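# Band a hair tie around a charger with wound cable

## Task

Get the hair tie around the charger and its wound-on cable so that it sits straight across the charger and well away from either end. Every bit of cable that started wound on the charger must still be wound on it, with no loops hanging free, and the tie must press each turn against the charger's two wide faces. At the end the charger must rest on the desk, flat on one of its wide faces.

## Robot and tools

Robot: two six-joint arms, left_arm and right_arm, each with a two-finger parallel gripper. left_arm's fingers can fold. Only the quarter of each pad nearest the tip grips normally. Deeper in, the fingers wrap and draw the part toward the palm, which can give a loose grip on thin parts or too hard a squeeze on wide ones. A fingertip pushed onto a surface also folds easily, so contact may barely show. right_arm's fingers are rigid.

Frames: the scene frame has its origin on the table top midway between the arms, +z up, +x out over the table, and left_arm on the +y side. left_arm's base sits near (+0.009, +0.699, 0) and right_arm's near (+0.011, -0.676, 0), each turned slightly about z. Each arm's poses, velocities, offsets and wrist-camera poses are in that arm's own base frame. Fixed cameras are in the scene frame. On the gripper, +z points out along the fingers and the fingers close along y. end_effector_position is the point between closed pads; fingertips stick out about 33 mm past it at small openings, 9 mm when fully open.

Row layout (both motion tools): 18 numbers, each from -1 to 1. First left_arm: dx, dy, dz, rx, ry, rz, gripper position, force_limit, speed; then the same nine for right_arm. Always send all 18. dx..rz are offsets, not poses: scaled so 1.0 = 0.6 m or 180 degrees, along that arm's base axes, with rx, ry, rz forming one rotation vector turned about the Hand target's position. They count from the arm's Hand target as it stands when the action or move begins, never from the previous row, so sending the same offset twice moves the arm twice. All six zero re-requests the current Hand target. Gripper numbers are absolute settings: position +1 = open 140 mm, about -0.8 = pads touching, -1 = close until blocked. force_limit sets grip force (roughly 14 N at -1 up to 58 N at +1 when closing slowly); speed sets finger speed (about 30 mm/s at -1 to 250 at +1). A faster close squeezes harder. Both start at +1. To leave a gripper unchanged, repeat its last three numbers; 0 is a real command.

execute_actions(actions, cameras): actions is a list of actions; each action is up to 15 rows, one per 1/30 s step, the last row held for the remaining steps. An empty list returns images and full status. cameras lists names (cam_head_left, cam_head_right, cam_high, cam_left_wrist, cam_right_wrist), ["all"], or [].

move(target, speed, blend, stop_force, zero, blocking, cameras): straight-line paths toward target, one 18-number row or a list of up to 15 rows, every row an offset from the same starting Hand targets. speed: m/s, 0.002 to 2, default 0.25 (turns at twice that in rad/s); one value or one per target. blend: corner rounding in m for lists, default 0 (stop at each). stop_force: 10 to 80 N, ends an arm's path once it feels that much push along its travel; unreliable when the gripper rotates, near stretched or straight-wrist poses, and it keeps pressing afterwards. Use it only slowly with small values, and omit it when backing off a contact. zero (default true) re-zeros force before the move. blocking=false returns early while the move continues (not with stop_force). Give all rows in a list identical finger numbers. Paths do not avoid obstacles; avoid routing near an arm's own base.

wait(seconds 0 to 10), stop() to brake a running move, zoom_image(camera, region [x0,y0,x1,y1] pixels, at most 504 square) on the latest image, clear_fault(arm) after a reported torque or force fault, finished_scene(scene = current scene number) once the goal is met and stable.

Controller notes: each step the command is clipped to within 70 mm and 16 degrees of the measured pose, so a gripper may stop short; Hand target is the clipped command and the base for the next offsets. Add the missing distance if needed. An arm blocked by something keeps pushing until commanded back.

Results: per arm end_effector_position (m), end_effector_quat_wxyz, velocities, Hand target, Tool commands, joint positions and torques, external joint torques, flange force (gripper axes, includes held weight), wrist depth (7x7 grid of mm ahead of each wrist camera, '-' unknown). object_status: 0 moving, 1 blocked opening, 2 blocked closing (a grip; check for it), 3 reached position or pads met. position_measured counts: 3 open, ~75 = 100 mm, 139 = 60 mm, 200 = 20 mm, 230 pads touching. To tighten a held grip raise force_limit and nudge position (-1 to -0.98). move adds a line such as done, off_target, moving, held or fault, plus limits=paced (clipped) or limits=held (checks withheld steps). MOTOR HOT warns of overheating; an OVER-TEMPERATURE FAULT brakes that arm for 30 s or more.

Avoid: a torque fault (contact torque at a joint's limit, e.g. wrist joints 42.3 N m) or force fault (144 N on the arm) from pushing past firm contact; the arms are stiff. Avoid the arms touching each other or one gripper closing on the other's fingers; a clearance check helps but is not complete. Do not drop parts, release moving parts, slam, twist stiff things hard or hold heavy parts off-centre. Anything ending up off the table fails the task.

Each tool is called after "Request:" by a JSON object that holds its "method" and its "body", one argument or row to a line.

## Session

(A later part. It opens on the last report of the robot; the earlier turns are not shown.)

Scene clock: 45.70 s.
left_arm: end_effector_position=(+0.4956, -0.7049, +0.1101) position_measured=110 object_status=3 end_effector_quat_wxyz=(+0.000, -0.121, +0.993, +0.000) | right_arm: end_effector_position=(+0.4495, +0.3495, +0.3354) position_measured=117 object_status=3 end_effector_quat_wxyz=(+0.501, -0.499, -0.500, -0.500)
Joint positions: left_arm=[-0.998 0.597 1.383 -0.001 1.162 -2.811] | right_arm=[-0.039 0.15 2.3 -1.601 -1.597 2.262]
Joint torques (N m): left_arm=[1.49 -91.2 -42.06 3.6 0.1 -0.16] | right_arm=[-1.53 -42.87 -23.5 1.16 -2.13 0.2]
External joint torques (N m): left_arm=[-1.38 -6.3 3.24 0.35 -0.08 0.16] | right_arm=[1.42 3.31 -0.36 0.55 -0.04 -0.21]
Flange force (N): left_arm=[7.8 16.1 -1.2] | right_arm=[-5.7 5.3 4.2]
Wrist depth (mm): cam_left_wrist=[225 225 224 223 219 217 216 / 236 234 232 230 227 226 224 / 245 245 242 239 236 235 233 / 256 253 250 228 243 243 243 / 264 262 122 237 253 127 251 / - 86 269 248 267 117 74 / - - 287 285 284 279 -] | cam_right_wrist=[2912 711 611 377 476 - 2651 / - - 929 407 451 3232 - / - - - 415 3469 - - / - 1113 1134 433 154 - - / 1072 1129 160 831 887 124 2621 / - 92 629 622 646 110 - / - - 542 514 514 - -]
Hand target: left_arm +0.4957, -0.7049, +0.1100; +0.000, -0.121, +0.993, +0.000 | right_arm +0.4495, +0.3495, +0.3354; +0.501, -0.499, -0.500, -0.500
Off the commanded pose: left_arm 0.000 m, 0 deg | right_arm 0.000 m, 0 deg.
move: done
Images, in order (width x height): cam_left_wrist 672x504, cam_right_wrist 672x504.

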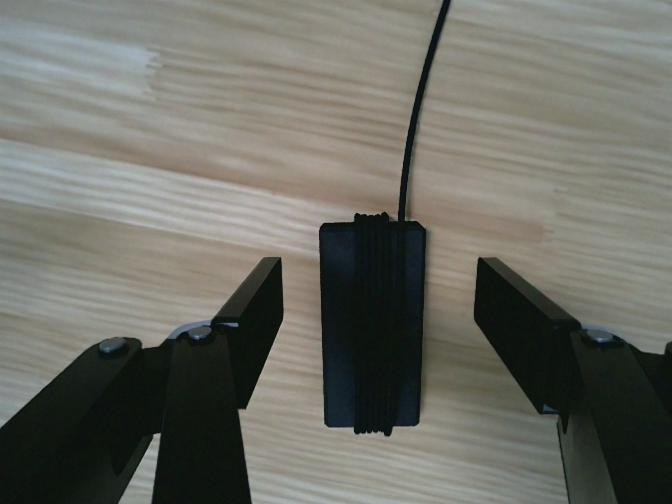

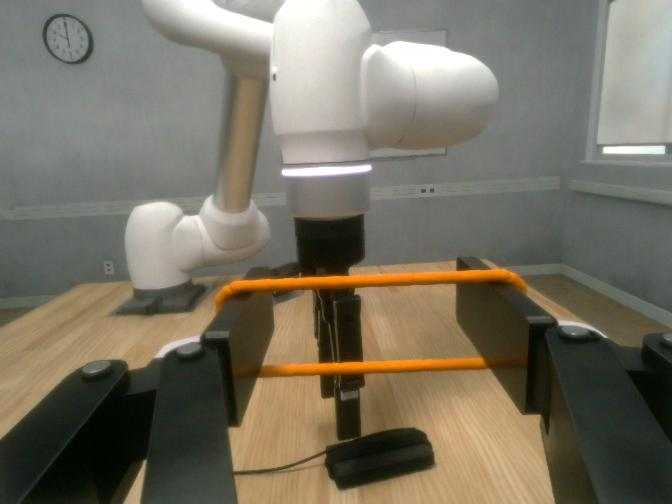

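Request:
{"method": "move", "body": {
  "target": [
    [0,0,-0.1085,0,0,0,0.15,-1,-1,0,0,0,0,0,0,0.1,0.6,-1],
    [0,0,-0.1085,0,0,0,-1,-0.7,-1,0,0,0,0,0,0,0.1,0.6,-1]
  ],
  "speed": 0.08
}}

Request:
{"method": "wait", "body": {
  "seconds": 1.5
}}

Request:
{"method": "move", "body": {
  "target": [0,0,0.35,0,0,0,-1,-0.7,-1,0,0,0,0,0,0,0.1,0.6,-1],
  "speed": 0.1,
  "cameras": ["cam_left_wrist","cam_right_wrist"]
}}

Scene clock: 49.23 s.
left_arm: end_effector_position=(+0.4957, -0.7048, +0.0449) position_measured=143 object_status=0 end_effector_quat_wxyz=(+0.000, -0.121, +0.993, +0.000) | right_arm: end_effector_position=(+0.4495, +0.3495, +0.3354) position_measured=117 object_status=3 end_effector_quat_wxyz=(+0.501, -0.499, -0.500, -0.500)
Joint positions: left_arm=[-0.998 0.644 1.432 0 1.066 -2.811] | right_arm=[-0.039 0.15 2.3 -1.601 -1.597 2.262]
Joint torques (N m): left_arm=[1.75 -93.36 -40.05 3.57 -0.23 -0.1] | right_arm=[-1.18 -42.57 -23.54 1.21 -2.09 0.16]
External joint torques (N m): left_arm=[-1.96 -6.33 3.04 0.19 0.24 0.1] | right_arm=[1.08 3.22 -0.32 0.5 -0.08 -0.17]
Flange force (N): left_arm=[8.0 14.6 -3.3] | right_arm=[-5.5 5.1 3.3]
Wrist depth (mm): cam_left_wrist=[167 165 164 163 161 159 158 / 173 172 170 169 168 166 165 / 180 179 177 176 174 173 171 / 188 186 184 170 168 179 178 / 196 193 110 164 163 114 183 / - - 86 172 174 79 74 / - 76 - 182 184 - -] | cam_right_wrist=[4718 - 652 955 - - 2681 / - - 606 391 487 3574 3104 / 2808 - 1077 405 461 3686 - / - 1140 1129 424 150 3686 - / 1067 1123 160 463 887 124 2510 / - 92 144 622 645 110 - / - - 551 515 512 - -]
Hand target: left_arm +0.4957, -0.7049, +0.0449; +0.000, -0.121, +0.993, +0.000 | right_arm +0.4495, +0.3495, +0.3354; +0.501, -0.499, -0.500, -0.500
Off the commanded pose: left_arm 0.000 m, 0 deg | right_arm 0.000 m, 0 deg.
move: done

Scene clock: 50.73 s.
left_arm: end_effector_position=(+0.4957, -0.7049, +0.0449) position_measured=143 object_status=2 end_effector_quat_wxyz=(+0.000, -0.121, +0.993, +0.000) | right_arm: end_effector_position=(+0.4495, +0.3495, +0.3354) position_measured=117 object_status=3 end_effector_quat_wxyz=(+0.501, -0.499, -0.500, -0.500)
Joint positions: left_arm=[-0.998 0.644 1.432 0 1.066 -2.811] | right_arm=[-0.039 0.15 2.3 -1.601 -1.597 2.262]
Joint torques (N m): left_arm=[1.7 -93.14 -39.63 3.64 -0.29 -0.19] | right_arm=[-1.38 -42.68 -23.59 1.23 -2.1 0.16]
External joint torques (N m): left_arm=[-2.25 -6.49 2.61 0.11 0.3 0.19] | right_arm=[1.23 3.21 -0.29 0.48 -0.06 -0.16]
Flange force (N): left_arm=[7.9 13.7 -3.8] | right_arm=[-5.5 5.0 3.6]
Wrist depth (mm): cam_left_wrist=[166 165 164 162 161 160 158 / 174 172 170 169 167 167 165 / 180 179 177 176 174 173 171 / 189 186 185 171 167 179 178 / 197 192 110 165 161 114 183 / - - 86 172 176 79 74 / - 76 - 182 184 - -] | cam_right_wrist=[- 659 672 3323 2808 3024 2681 / 2877 - 887 395 483 3188 2712 / - - - 405 460 - 2483 / - 1097 1185 426 152 4139 - / 1063 1113 160 463 887 124 2537 / - 92 631 632 650 110 - / - - 550 514 508 - -]
Hand target: left_arm +0.4957, -0.7049, +0.0449; +0.000, -0.121, +0.993, +0.000 | right_arm +0.4495, +0.3495, +0.3354; +0.501, -0.499, -0.500, -0.500
Tool commands: left_gripper/position=-1.0 left_gripper/force_limit=-0.7 left_gripper/speed=-1.0 right_gripper/position=+0.1 right_gripper/force_limit=+0.6 right_gripper/speed=-1.0
Off the commanded pose: left_arm 0.000 m, 0 deg | right_arm 0.000 m, 0 deg.
wait: 1.50 s; at rest by 0.17 s

Scene clock: 53.17 s.
left_arm: end_effector_position=(+0.4956, -0.7049, +0.2550) position_measured=143 object_status=2 end_effector_quat_wxyz=(+0.000, -0.121, +0.993, +0.000) | right_arm: end_effector_position=(+0.4495, +0.3495, +0.3354) position_measured=117 object_status=3 end_effector_quat_wxyz=(+0.501, -0.499, -0.500, -0.500)
Joint positions: left_arm=[-0.998 0.526 1.226 0 1.39 -2.811] | right_arm=[-0.039 0.15 2.3 -1.601 -1.597 2.262]
Joint torques (N m): left_arm=[1.78 -91.73 -46.54 4.05 -0.11 -0.21] | right_arm=[-1.35 -42.49 -23.58 1.17 -2.1 0.16]
External joint torques (N m): left_arm=[-1.57 -2.16 4.98 0.18 0.11 0.21] | right_arm=[1.34 2.76 -0.31 0.54 -0.08 -0.17]
Flange force (N): left_arm=[7.5 15.0 5.8] | right_arm=[-4.7 4.5 3.9]
Wrist depth (mm): cam_left_wrist=[358 356 353 351 347 344 342 / 373 366 368 366 361 361 357 / 389 383 380 378 373 374 372 / 404 403 396 169 167 388 385 / 425 414 108 165 163 114 395 / - - 86 172 174 79 74 / - 76 - 181 184 - -] | cam_right_wrist=[3145 3024 819 381 3629 3370 2712 / - 3745 1012 405 4289 3805 2912 / - - 1113 427 3419 - 2164 / - 1118 1235 424 1325 - - / 1063 1113 161 900 825 124 2205 / - 92 629 659 645 110 - / - - 549 540 535 - -]
Hand target: left_arm +0.4957, -0.7049, +0.2549; +0.000, -0.121, +0.993, +0.000 | right_arm +0.4495, +0.3495, +0.3354; +0.501, -0.499, -0.500, -0.500
Off the commanded pose: left_arm 0.000 m, 0 deg | right_arm 0.000 m, 0 deg.
move: done
Images, in order (width x height): cam_left_wrist 672x504, cam_right_wrist 672x504.

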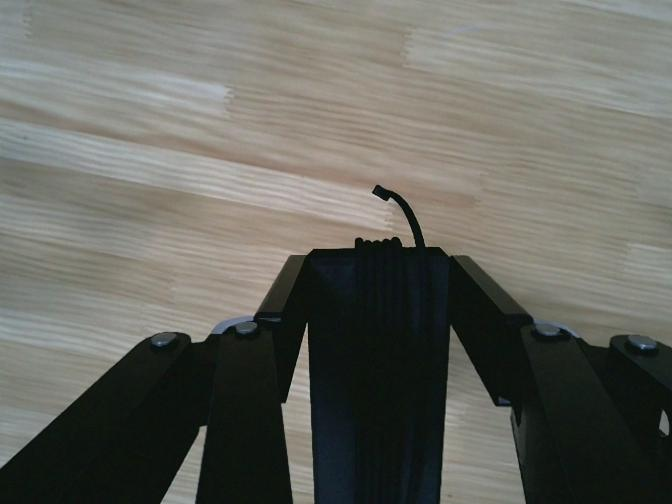

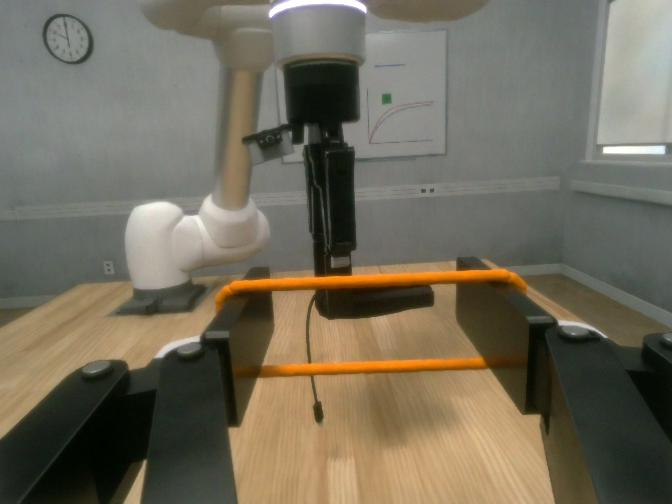

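Request:
{"method": "move", "body": {
  "target": [-0.0378,0.43,0.139,0,0,-0.578,-1,-0.7,-1,0,0,0,0,0,0,0.1,0.6,-1]
}}

Request:
{"method": "move", "body": {
  "target": [0,0,0,0,0,0,-1,-0.7,-1,-0.075,0.65,-0.0507,0,0,0,0.1,0.6,-1],
  "cameras": ["all"]
}}

Request:
{"method": "zoom_image", "body": {
  "camera": "cam_right_wrist",
  "region": [200, 160, 540, 430]
}}

Request:
{"method": "zoom_image", "body": {
  "camera": "cam_head_left",
  "region": [200, 220, 320, 320]
}}

Scene clock: 59.00 s.
left_arm: end_effector_position=(+0.4730, -0.4469, +0.3383) position_measured=143 object_status=2 end_effector_quat_wxyz=(+0.000, +0.708, +0.706, +0.001) | right_arm: end_effector_position=(+0.4495, +0.3495, +0.3354) position_measured=117 object_status=3 end_effector_quat_wxyz=(+0.501, -0.499, -0.500, -0.500)
Joint positions: left_arm=[-0.811 0.16 1.579 0.001 1.402 -0.808] | right_arm=[-0.039 0.15 2.3 -1.601 -1.597 2.262]
Joint torques (N m): left_arm=[0.85 -56.57 -47.01 3.82 -0.13 -0.14] | right_arm=[-1.63 -42.56 -23.54 1.22 -2.1 0.19]
External joint torques (N m): left_arm=[-0.89 -1.86 5.28 0.51 0.16 0.14] | right_arm=[1.59 2.8 -0.37 0.49 -0.07 -0.19]
Flange force (N): left_arm=[8.0 -10.2 7.1] | right_arm=[-4.8 4.6 4.4]
Wrist depth (mm): cam_left_wrist=[438 427 430 426 425 416 411 / 455 452 442 443 440 429 429 / 480 469 466 461 458 452 446 / 492 491 481 169 167 468 464 / 508 507 109 165 163 114 475 / - - 86 172 174 79 74 / - 76 - 182 184 - -] | cam_right_wrist=[- - 1053 650 3064 3686 2651 / - - 1140 670 3370 - 2808 / 3276 - - 3145 3323 - 2651 / - 1097 - - 152 2842 - / 1077 1108 161 963 887 124 2681 / - 92 629 665 646 110 - / - - 551 542 534 - -]
Hand target: left_arm +0.4730, -0.4469, +0.3383; +0.000, +0.708, +0.706, +0.001 | right_arm +0.4495, +0.3495, +0.3354; +0.501, -0.499, -0.500, -0.500
Off the commanded pose: left_arm 0.000 m, 0 deg | right_arm 0.000 m, 0 deg.
move: done

Scene clock: 60.97 s.
left_arm: end_effector_position=(+0.4730, -0.4469, +0.3383) position_measured=143 object_status=2 end_effector_quat_wxyz=(+0.000, +0.708, +0.706, +0.001) | right_arm: end_effector_position=(+0.4046, +0.7395, +0.3050) position_measured=117 object_status=3 end_effector_quat_wxyz=(+0.501, -0.499, -0.500, -0.500)
Joint positions: left_arm=[-0.811 0.16 1.579 0.001 1.402 -0.808] | right_arm=[0.728 0.354 2.092 -0.971 -1.133 2.128]
Joint torques (N m): left_arm=[1.5 -56.25 -47.13 3.88 -0.14 -0.11] | right_arm=[-0.73 -66.19 -25.96 2.41 -2.33 0.2]
External joint torques (N m): left_arm=[-1.31 -1.88 5.5 0.45 0.17 0.11] | right_arm=[0.91 2.32 -0.66 0.54 -0.09 -0.2]
Flange force (N): left_arm=[7.8 -11.0 7.4] | right_arm=[-3.8 0.9 4.5]
Wrist depth (mm): cam_left_wrist=[434 434 432 422 422 413 415 / 456 446 447 442 438 434 430 / 470 466 463 460 452 448 449 / 496 488 485 169 167 469 460 / 518 503 109 165 163 114 481 / - - 86 173 174 79 74 / - 76 - 181 184 - -] | cam_right_wrist=[2268 766 289 286 291 - 3064 / - 779 846 2842 2775 - 3064 / 2842 2877 871 312 2986 4537 2681 / 721 797 897 - 152 - - / 756 768 160 894 811 124 929 / - 92 581 614 593 110 - / - - 502 499 489 - -]
Hand target: left_arm +0.4730, -0.4469, +0.3383; +0.000, +0.708, +0.706, +0.001 | right_arm +0.4045, +0.7395, +0.3050; +0.501, -0.499, -0.500, -0.500
Off the commanded pose: left_arm 0.000 m, 0 deg | right_arm 0.000 m, 0 deg.
move: done

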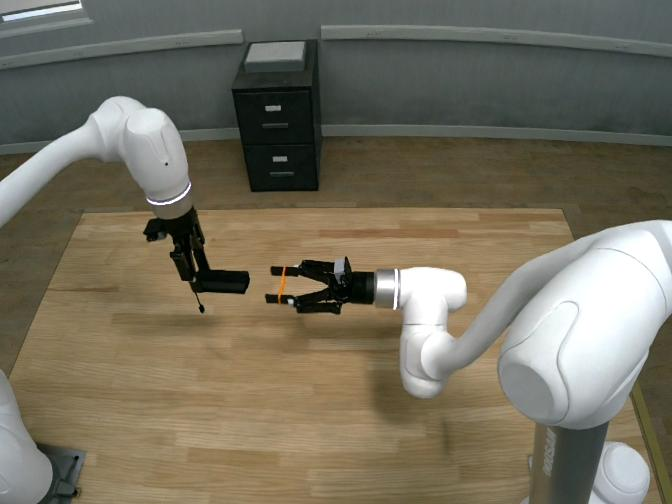

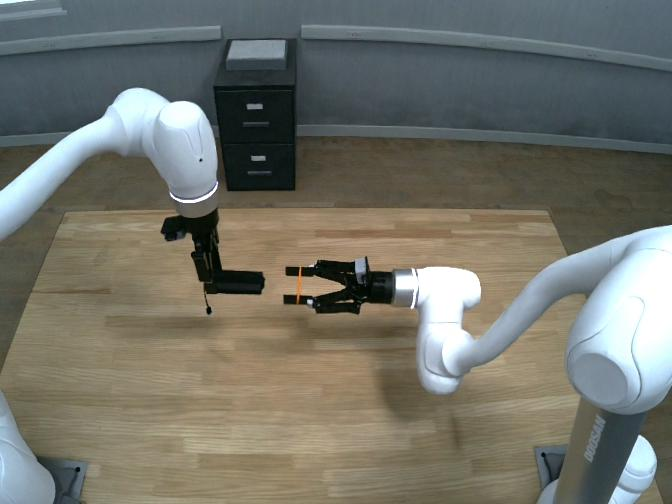

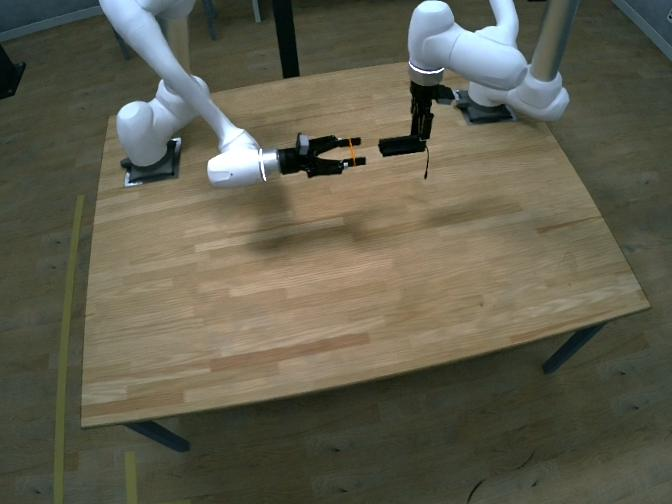

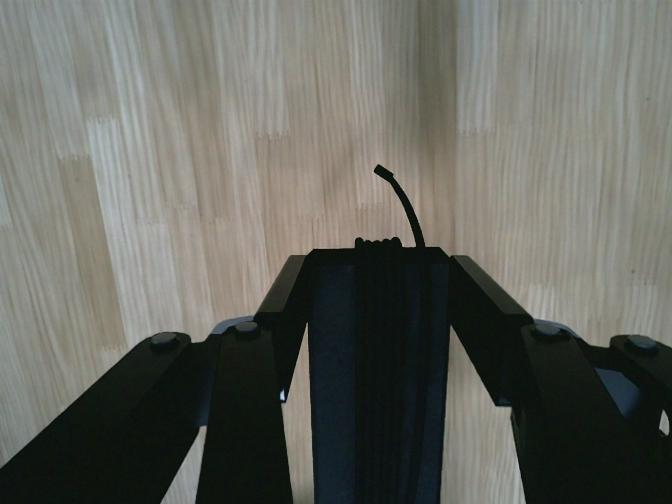

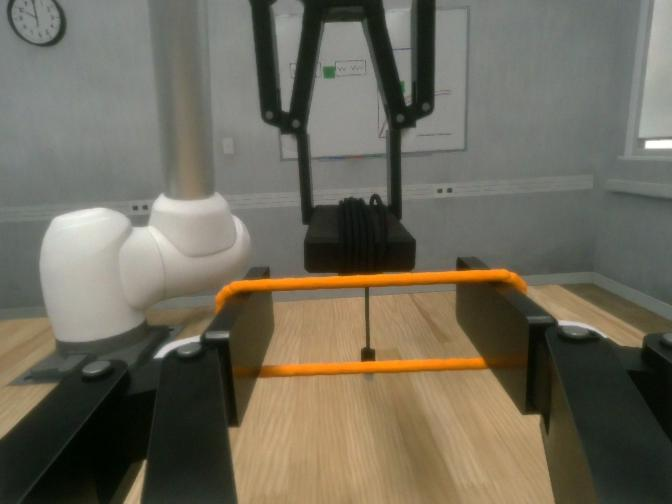

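Scaled by 1.482 from the camera's 672x504 image, which has a finer 960x720 frame.

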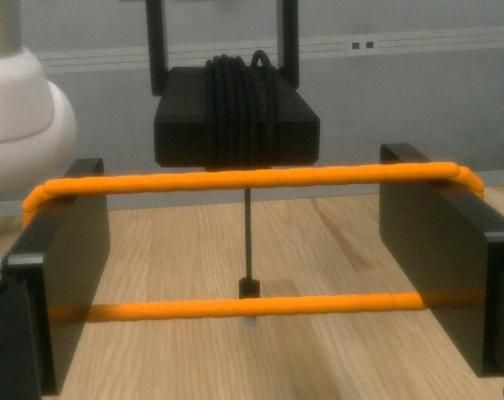

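Scaled by 4.200 from the camera's 672x504 image, which has a finer 960x720 frame.

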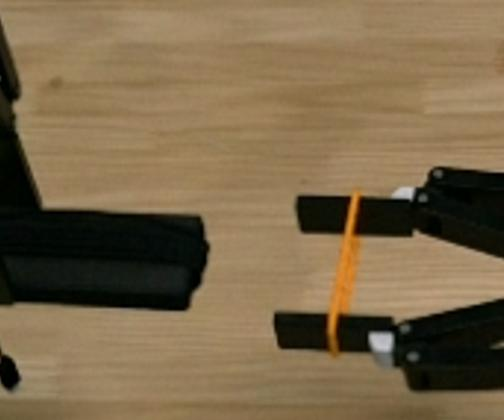

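Request:
{"method": "move", "body": {
  "target": [
    [-0.0017,-0.03,-0.0155,0,0,0,-1,-0.7,-1,0,0,0,0,0,0,0.1,0.6,-1],
    [-0.0017,-0.108,-0.0155,0,0,0,-1,-0.7,-1,0,0,0,0,0,0,0.1,0.6,-1]
  ],
  "speed": 0.08,
  "stop_force": 15,
  "cameras": ["cam_right_wrist"]
}}

Request:
{"method": "zoom_image", "body": {
  "camera": "cam_right_wrist",
  "region": [200, 160, 540, 430]
}}

Scene clock: 64.70 s.
left_arm: end_effector_position=(+0.4720, -0.5117, +0.3290) position_measured=143 object_status=2 end_effector_quat_wxyz=(+0.000, +0.708, +0.706, +0.000) | right_arm: end_effector_position=(+0.4045, +0.7395, +0.3050) position_measured=117 object_status=3 end_effector_quat_wxyz=(+0.501, -0.499, -0.500, -0.500)
Joint positions: left_arm=[-0.876 0.235 1.505 0.001 1.402 -0.873] | right_arm=[0.728 0.354 2.092 -0.971 -1.133 2.128]
Joint torques (N m): left_arm=[1.58 -63.86 -47.02 3.92 -0.17 -0.19] | right_arm=[-1.4 -65.53 -26.09 2.4 -2.33 0.16]
External joint torques (N m): left_arm=[-1.59 -2.11 5.33 0.4 0.2 0.19] | right_arm=[1.52 1.96 -0.51 0.55 -0.07 -0.16]
Flange force (N): left_arm=[9.0 -11.1 6.9] | right_arm=[-3.3 -0.2 4.8]
Wrist depth (mm): cam_left_wrist=[428 422 421 417 417 408 406 / 444 442 441 434 433 422 422 / 461 457 453 450 445 439 438 / 484 486 472 169 168 465 459 / 502 488 109 165 163 114 467 / - - 86 172 173 79 74 / - 76 - 181 185 - -] | cam_right_wrist=[2407 721 229 240 229 - 2125 / - 763 243 2949 238 - 2775 / 2564 2743 822 2145 240 - - / 721 789 849 198 150 - - / 751 763 158 159 160 124 2407 / - 92 581 610 597 110 - / - - 504 498 490 - -]
Hand target: left_arm +0.4720, -0.5117, +0.3290; +0.000, +0.708, +0.706, +0.001 | right_arm +0.4045, +0.7395, +0.3050; +0.501, -0.499, -0.500, -0.500
Off the commanded pose: left_arm 0.000 m, 0 deg | right_arm 0.000 m, 0 deg.
move: done
Images, in order (width x height): cam_right_wrist 672x504.

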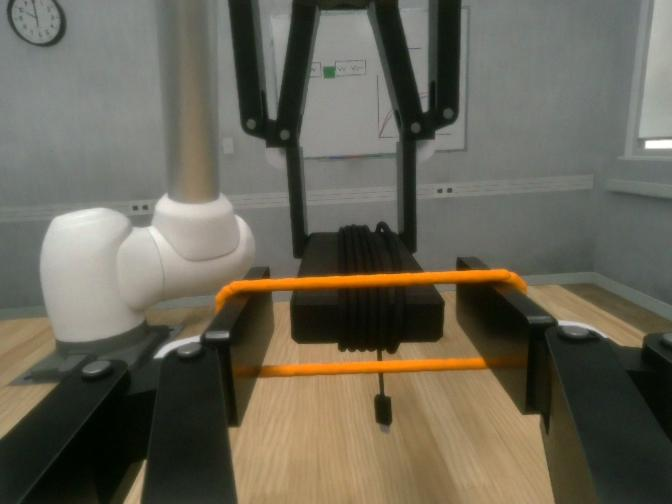

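Scaled by 1.482 from the camera's 672x504 image, which has a finer 960x720 frame.

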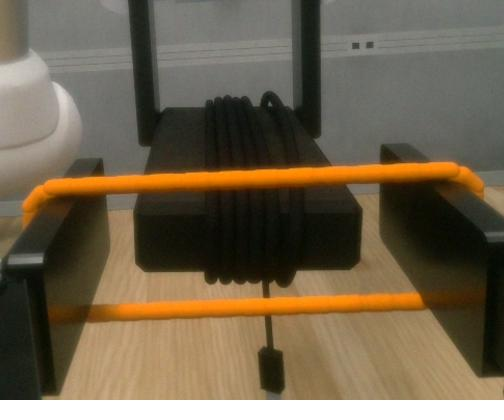

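Request:
{"method": "move", "body": {
  "target": [0,-0.087,0,0,0,0,-1,-0.7,-1,0,0,0,0,0,0,0.1,0.6,-1],
  "speed": 0.04,
  "stop_force": 20,
  "cameras": ["cam_right_wrist","cam_left_wrist"]
}}

Request:
{"method": "zoom_image", "body": {
  "camera": "cam_right_wrist",
  "region": [200, 160, 540, 490]
}}

Request:
{"method": "zoom_image", "body": {
  "camera": "cam_left_wrist",
  "region": [240, 220, 540, 504]
}}

Scene clock: 68.23 s.
left_arm: end_effector_position=(+0.4720, -0.5639, +0.3290) position_measured=143 object_status=2 end_effector_quat_wxyz=(+0.000, +0.708, +0.706, +0.001) | right_arm: end_effector_position=(+0.4045, +0.7395, +0.3050) position_measured=117 object_status=3 end_effector_quat_wxyz=(+0.501, -0.499, -0.500, -0.500)
Joint positions: left_arm=[-0.921 0.298 1.423 0.001 1.421 -0.919] | right_arm=[0.728 0.354 2.092 -0.971 -1.133 2.128]
Joint torques (N m): left_arm=[1.22 -68.07 -46.02 3.8 -0.29 -0.24] | right_arm=[-1.19 -67.73 -27.84 2.76 -3.04 0.17]
External joint torques (N m): left_arm=[-1.2 -4.42 4.21 0.53 0.33 0.24] | right_arm=[1.23 4.52 1.3 0.18 0.65 -0.17]
Flange force (N): left_arm=[11.4 -11.3 4.6] | right_arm=[-6.8 0.0 4.5]
Wrist depth (mm): cam_left_wrist=[431 427 421 415 415 407 405 / 446 444 437 435 430 425 420 / 464 460 453 452 445 442 437 / 482 480 476 170 167 458 455 / 504 497 108 165 163 114 463 / - - 86 172 174 79 74 / - 76 - 178 172 - -] | cam_right_wrist=[- - 180 2775 182 2407 2949 / - - 186 2808 187 3232 2537 / - 808 771 2407 195 2743 - / 721 792 825 175 196 - - / 747 779 135 120 129 124 822 / - 92 108 108 108 109 - / - - 505 500 490 - -]
Hand target: left_arm +0.4720, -0.5639, +0.3290; +0.000, +0.708, +0.706, +0.001 | right_arm +0.4045, +0.7395, +0.3050; +0.501, -0.499, -0.500, -0.500
Off the commanded pose: left_arm 0.000 m, 0 deg | right_arm 0.000 m, 0 deg.
move: done
Images, in order (width x height): cam_left_wrist 672x504, cam_right_wrist 672x504.

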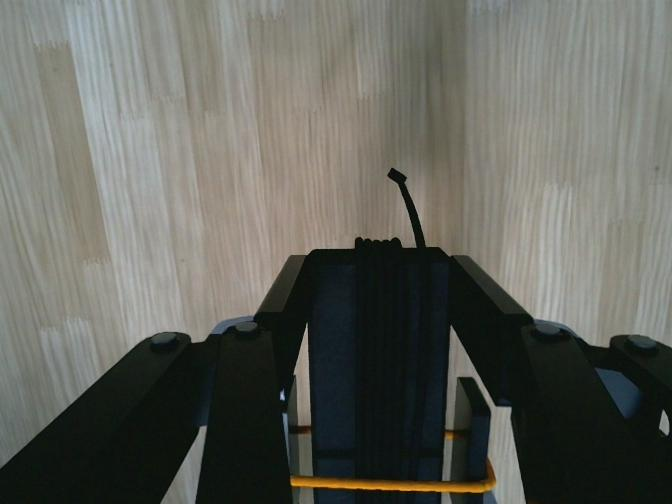

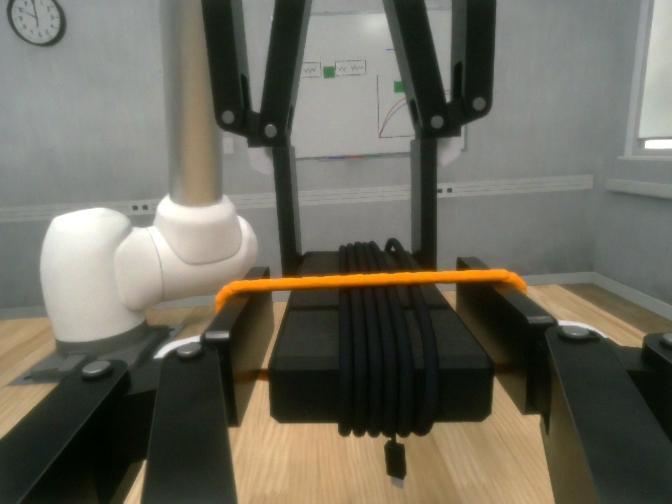

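Scaled by 1.482 from the camera's 672x504 image, which has a finer 960x720 frame.

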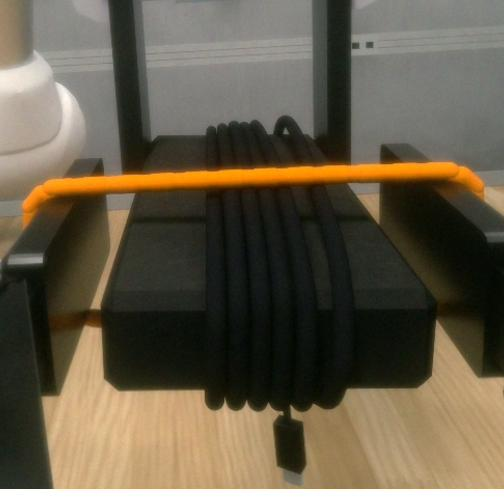

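Scaled by 1.680 from the camera's 672x504 image, which has a finer 960x720 frame.

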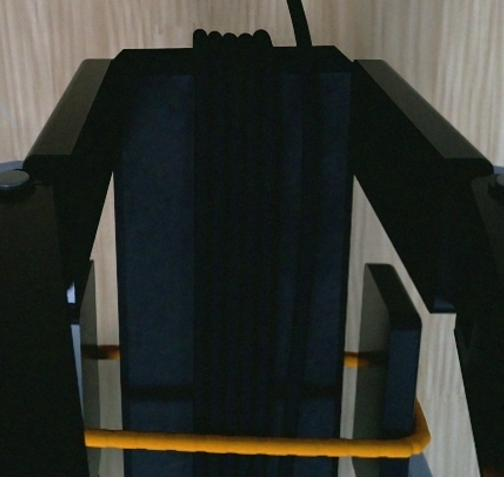

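Request:
{"method": "move", "body": {
  "target": [0,0,0,0,0,0,-1,-0.7,-1,0,0,0,0,0,0,-1,-0.8,-1]
}}

Request:
{"method": "wait", "body": {
  "seconds": 1.7
}}

Request:
{"method": "move", "body": {
  "target": [
    [0,0,0,0,0,0,0.25,-1,-1,0,0,0,0,0,0,-1,-0.8,-1],
    [0,0,0.245,0,0,0,0.25,-1,-1,0,0,0,0,0,0,-1,-0.8,-1]
  ],
  "speed": 0.12,
  "cameras": ["cam_right_wrist","cam_left_wrist"]
}}

Scene clock: 72.57 s.
left_arm: end_effector_position=(+0.4719, -0.5638, +0.3290) position_measured=143 object_status=2 end_effector_quat_wxyz=(+0.000, +0.708, +0.706, +0.001) | right_arm: end_effector_position=(+0.4045, +0.7395, +0.3050) position_measured=143 object_status=0 end_effector_quat_wxyz=(+0.501, -0.499, -0.500, -0.500)
Joint positions: left_arm=[-0.921 0.298 1.423 0.001 1.421 -0.919] | right_arm=[0.728 0.354 2.092 -0.971 -1.133 2.128]
Joint torques (N m): left_arm=[-0.99 -67.55 -48.87 2.68 -2.44 -0.41] | right_arm=[2.36 -67.05 -29.14 2.44 -3.12 0.01]
External joint torques (N m): left_arm=[0.7 -4.97 7.02 1.63 2.47 0.41] | right_arm=[-1.98 3.03 2.5 0.52 0.69 -0.01]
Flange force (N): left_arm=[17.6 -12.8 4.9] | right_arm=[-5.3 0.6 -2.2]
Wrist depth (mm): cam_left_wrist=[427 426 420 415 415 407 407 / 449 441 434 434 429 427 419 / 461 459 460 448 445 444 439 / 484 482 470 170 168 460 456 / 505 500 109 164 159 114 472 / - - 86 171 173 79 74 / - 76 - 175 177 - -] | cam_right_wrist=[- - 180 2842 182 - 2106 / - - 186 2621 188 - 2457 / 2681 794 784 3276 2226 - - / 724 792 831 196 205 - - / 754 789 116 112 124 837 897 / - 93 92 108 108 - - / - - - 495 473 - -]
Hand target: left_arm +0.4720, -0.5639, +0.3290; +0.000, +0.708, +0.706, +0.001 | right_arm +0.4045, +0.7395, +0.3050; +0.501, -0.499, -0.500, -0.500
Off the commanded pose: left_arm 0.000 m, 0 deg | right_arm 0.000 m, 0 deg.
move: done

Scene clock: 74.27 s.
left_arm: end_effector_position=(+0.4720, -0.5639, +0.3290) position_measured=143 object_status=2 end_effector_quat_wxyz=(+0.000, +0.708, +0.706, +0.001) | right_arm: end_effector_position=(+0.4045, +0.7395, +0.3050) position_measured=143 object_status=2 end_effector_quat_wxyz=(+0.501, -0.499, -0.500, -0.500)
Joint positions: left_arm=[-0.921 0.298 1.423 0.001 1.421 -0.919] | right_arm=[0.728 0.354 2.092 -0.971 -1.133 2.128]
Joint torques (N m): left_arm=[-1.15 -67.13 -49.23 2.66 -2.44 -0.41] | right_arm=[2.72 -67.07 -29.21 2.37 -3.15 0.06]
External joint torques (N m): left_arm=[1.28 -5.25 7.46 1.67 2.48 0.41] | right_arm=[-2.56 3.64 2.63 0.58 0.74 -0.07]
Flange force (N): left_arm=[19.1 -13.1 5.5] | right_arm=[-6.3 1.4 -2.5]
Wrist depth (mm): cam_left_wrist=[429 425 423 412 415 408 405 / 451 442 436 437 433 429 418 / 463 460 457 446 445 439 435 / 484 480 471 170 168 460 456 / 505 497 109 164 156 114 472 / - - 85 173 174 79 75 / - 76 - 174 176 - -] | cam_right_wrist=[- - 180 2808 182 - 2247 / 3629 3064 186 2912 188 - 3104 / - 789 194 - 198 - 3188 / 721 786 828 194 202 4451 - / 759 784 116 120 128 115 2592 / - 93 92 108 107 - - / - - - 497 469 - -]
Hand target: left_arm +0.4720, -0.5639, +0.3290; +0.000, +0.708, +0.706, +0.001 | right_arm +0.4045, +0.7395, +0.3050; +0.501, -0.499, -0.500, -0.500
Tool commands: left_gripper/position=-1.0 left_gripper/force_limit=-0.7 left_gripper/speed=-1.0 right_gripper/position=-1.0 right_gripper/force_limit=-0.8 right_gripper/speed=-1.0
Off the commanded pose: left_arm 0.000 m, 0 deg | right_arm 0.000 m, 0 deg.
wait: 1.70 s; at rest by 0.17 s

Scene clock: 77.03 s.
left_arm: end_effector_position=(+0.4720, -0.5639, +0.4760) position_measured=98 object_status=3 end_effector_quat_wxyz=(+0.000, +0.708, +0.706, +0.001) | right_arm: end_effector_position=(+0.4045, +0.7395, +0.3050) position_measured=143 object_status=2 end_effector_quat_wxyz=(+0.501, -0.499, -0.500, -0.500)
Joint positions: left_arm=[-0.921 0.293 1.166 0.001 1.683 -0.918] | right_arm=[0.728 0.354 2.092 -0.971 -1.133 2.128]
Joint torques (N m): left_arm=[1.75 -67.58 -45.51 4.03 -0.09 -0.25] | right_arm=[-1.49 -68.34 -27.97 2.98 -3.32 0.17]
External joint torques (N m): left_arm=[-1.76 -4.42 3.56 0.31 0.12 0.25] | right_arm=[1.53 5.04 1.41 -0.03 0.92 -0.17]
Flange force (N): left_arm=[10.9 -11.9 8.0] | right_arm=[-7.2 0.1 5.2]
Wrist depth (mm): cam_left_wrist=[559 557 550 547 542 530 521 / 579 573 576 566 568 558 557 / 602 596 600 584 582 579 566 / 632 625 621 314 607 607 597 / 665 639 121 316 623 127 616 / - 86 671 347 648 109 74 / - - 708 348 683 689 -] | cam_right_wrist=[3145 688 666 2808 2712 - 3276 / - 737 3104 2949 2912 - 2537 / 3188 825 822 2775 2592 - - / 724 792 825 - - - - / 834 784 116 116 121 115 2510 / - 93 92 108 108 - - / - - - 500 495 - -]
Hand target: left_arm +0.4720, -0.5639, +0.4760; +0.000, +0.708, +0.706, +0.001 | right_arm +0.4045, +0.7395, +0.3050; +0.501, -0.499, -0.500, -0.500
Off the commanded pose: left_arm 0.000 m, 0 deg | right_arm 0.000 m, 0 deg.
move: done
Images, in order (width x height): cam_left_wrist 672x504, cam_right_wrist 672x504.

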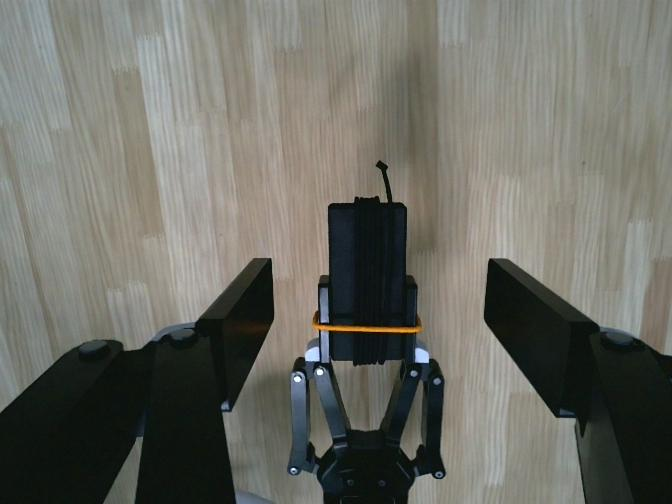

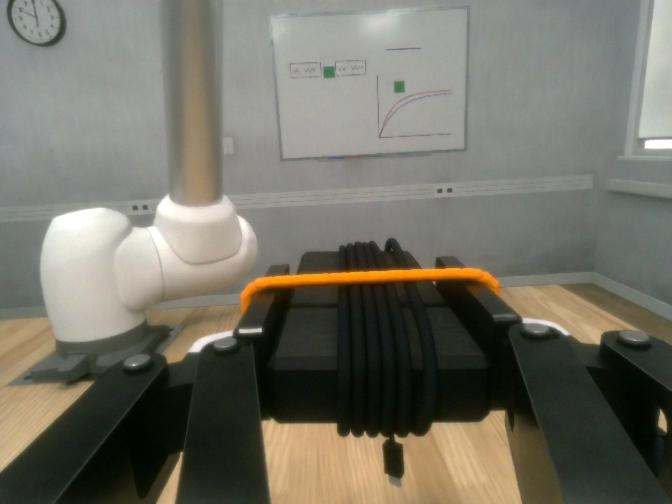

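Request:
{"method": "move", "body": {
  "target": [
    [0.1145,0.273,-0.043,-0.385,-0.385,-0.385,1,-1,-1,0,0,0,0,0,0,-1,-0.8,-1],
    [0.1145,0.273,-0.294,-0.385,-0.385,-0.385,1,-1,-1,0,0,0,0,0,0,-1,-0.8,-1]
  ],
  "cameras": ["cam_left_wrist","cam_head_left"]
}}

Request:
{"method": "move", "body": {
  "target": [
    [0,-0.305,0,0,0,0,1,-1,-1,0,0,0,0,0,0,-1,-0.8,-1],
    [-0.1,-0.305,0,0,0,0,1,-1,-1,0,0,0,0,0,0,-1,-0.8,-1]
  ],
  "speed": 0.1,
  "cameras": ["cam_left_wrist","cam_right_wrist","cam_high","cam_head_left"]
}}

Request:
{"method": "zoom_image", "body": {
  "camera": "cam_head_left",
  "region": [170, 220, 310, 330]
}}

Request:
{"method": "zoom_image", "body": {
  "camera": "cam_high",
  "region": [330, 90, 450, 200]
}}

Scene clock: 85.37 s.
left_arm: end_effector_position=(+0.5407, -0.4000, +0.2997) position_measured=3 object_status=3 end_effector_quat_wxyz=(+0.707, +0.707, -0.001, +0.001) | right_arm: end_effector_position=(+0.4045, +0.7395, +0.3050) position_measured=143 object_status=2 end_effector_quat_wxyz=(+0.501, -0.499, -0.500, -0.500)
Joint positions: left_arm=[-0.188 0.327 2.151 -1.72 1.456 2.49] | right_arm=[0.728 0.354 2.092 -0.971 -1.133 2.128]
Joint torques (N m): left_arm=[1.38 -52.89 -26.18 -2.27 2.11 -0.1] | right_arm=[-1.51 -68.29 -28.03 2.97 -3.33 0.19]
External joint torques (N m): left_arm=[-1.52 -3.86 2.94 0.21 0.06 0.15] | right_arm=[1.47 4.95 1.45 -0.03 0.93 -0.19]
Flange force (N): left_arm=[-10.6 4.1 1.1] | right_arm=[-7.1 0.1 5.0]
Wrist depth (mm): cam_left_wrist=[407 561 928 - - - 3475 / 408 565 925 - - - - / 407 562 1015 2440 - - - / 407 565 903 593 3185 3423 - / 372 127 914 669 805 849 123 / - 128 1006 997 932 843 116 / - 563 1024 3058 2903 3954 -] | cam_right_wrist=[3104 - 655 2743 2842 - 2912 / - 852 670 3024 2808 2877 2877 / - 884 2712 657 498 4139 - / 730 874 733 655 154 - - / 756 771 116 120 125 115 929 / - 93 92 108 108 - - / - - - 499 473 - -]
Hand target: left_arm +0.5407, -0.4001, +0.2996; +0.707, +0.707, -0.001, +0.001 | right_arm +0.4045, +0.7395, +0.3050; +0.501, -0.499, -0.500, -0.500
Off the commanded pose: left_arm 0.000 m, 0 deg | right_arm 0.000 m, 0 deg.
move: done
Images, in order (width x height): cam_head_left 672x504, cam_left_wrist 672x504.

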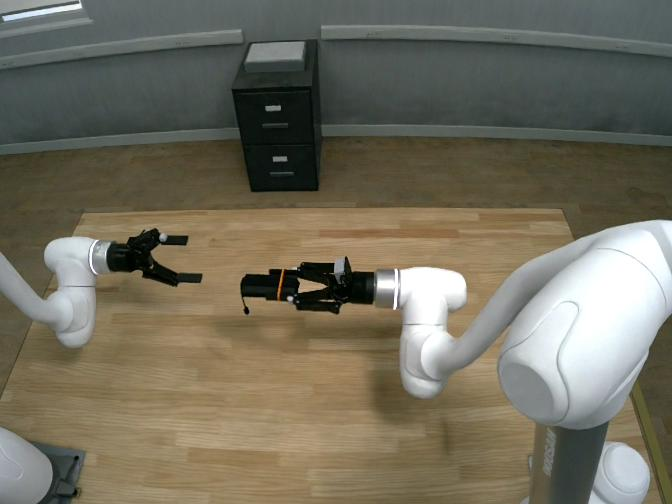

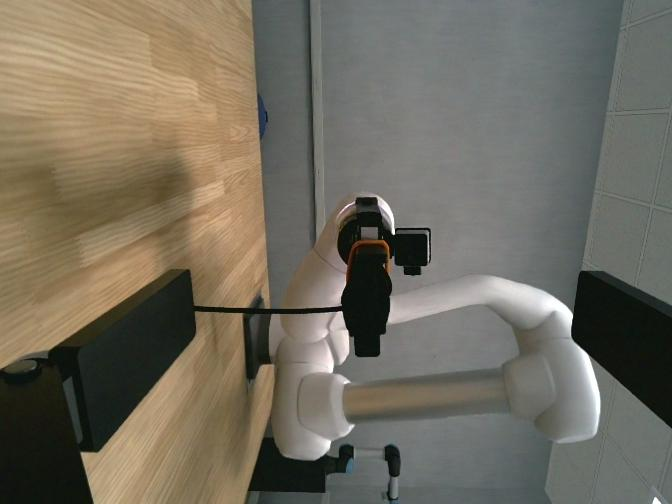

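Scene clock: 88.33 s.
left_arm: end_effector_position=(+0.4807, -0.5831, +0.2996) position_measured=3 object_status=3 end_effector_quat_wxyz=(+0.707, +0.707, -0.001, +0.001) | right_arm: end_effector_position=(+0.4045, +0.7395, +0.3050) position_measured=143 object_status=2 end_effector_quat_wxyz=(+0.501, -0.499, -0.500, -0.500)
Joint positions: left_arm=[-0.544 0.324 2.156 -2.017 1.248 2.557] | right_arm=[0.728 0.354 2.092 -0.971 -1.133 2.128]
Joint torques (N m): left_arm=[1.57 -53.25 -26.92 -2.8 2.15 -0.17] | right_arm=[-1.47 -68.46 -28.13 3.03 -3.34 0.18]
External joint torques (N m): left_arm=[-1.49 -4.33 2.54 0.23 0.12 0.22] | right_arm=[1.26 5.56 1.6 -0.09 0.95 -0.19]
Flange force (N): left_arm=[-10.1 5.0 -2.6] | right_arm=[-8.0 0.7 5.0]
Wrist depth (mm): cam_left_wrist=[402 558 802 2606 - - 4169 / 404 561 896 - - 2636 - / 405 559 1024 463 216 2730 - / 400 563 896 192 158 - - / 370 128 825 110 610 620 123 / - 119 831 111 717 703 116 / - 526 813 775 745 703 615] | cam_right_wrist=[2877 534 542 2743 2510 - 2383 / 2621 751 2775 244 2877 - - / - 831 537 302 3419 - - / 737 789 489 305 152 - - / 754 773 116 116 124 115 2592 / - 93 92 108 108 - - / - - - 479 490 - -]
Hand target: left_arm +0.4807, -0.5831, +0.2996; +0.707, +0.707, -0.001, +0.001 | right_arm +0.4045, +0.7395, +0.3050; +0.501, -0.499, -0.500, -0.500
Off the commanded pose: left_arm 0.000 m, 0 deg | right_arm 0.000 m, 0 deg.
move: done
Images, in order (width x height): cam_head_left 672x504, cam_high 672x504, cam_left_wrist 672x504, cam_right_wrist 672x504.

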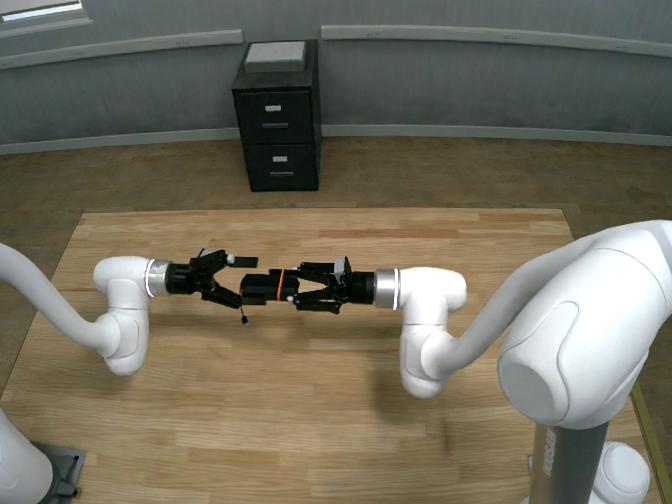

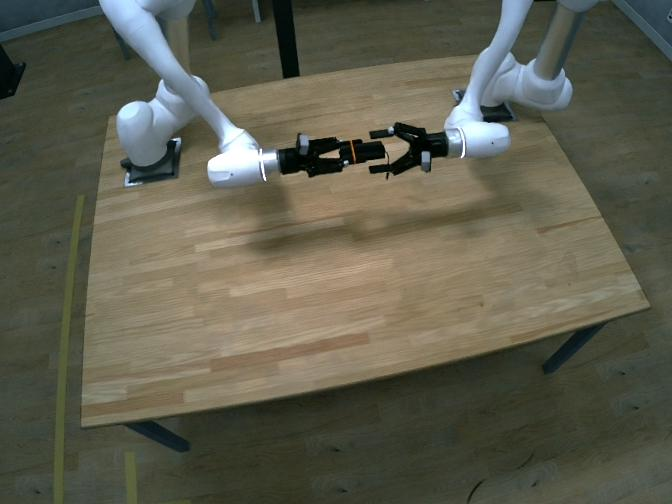

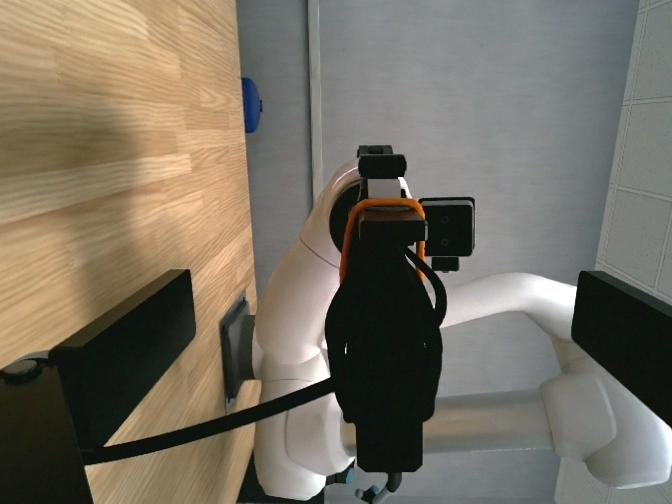

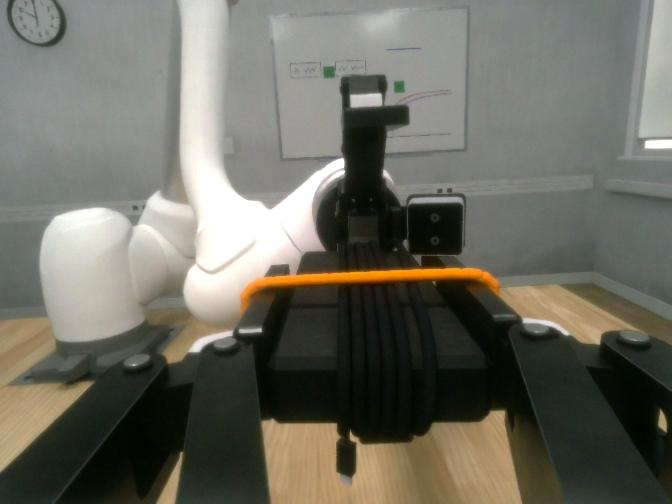

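Scaled by 3.600 from the camera's 672x504 image, which has a finer 960x720 frame.

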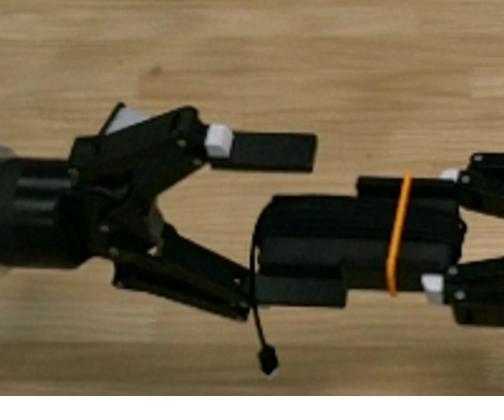

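Scaled by 4.200 from the camera's 672x504 image, which has a finer 960x720 frame.

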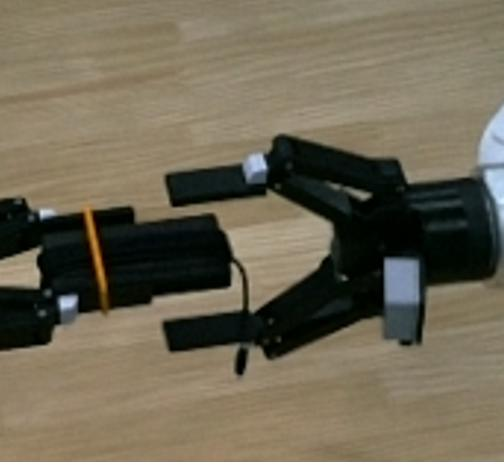

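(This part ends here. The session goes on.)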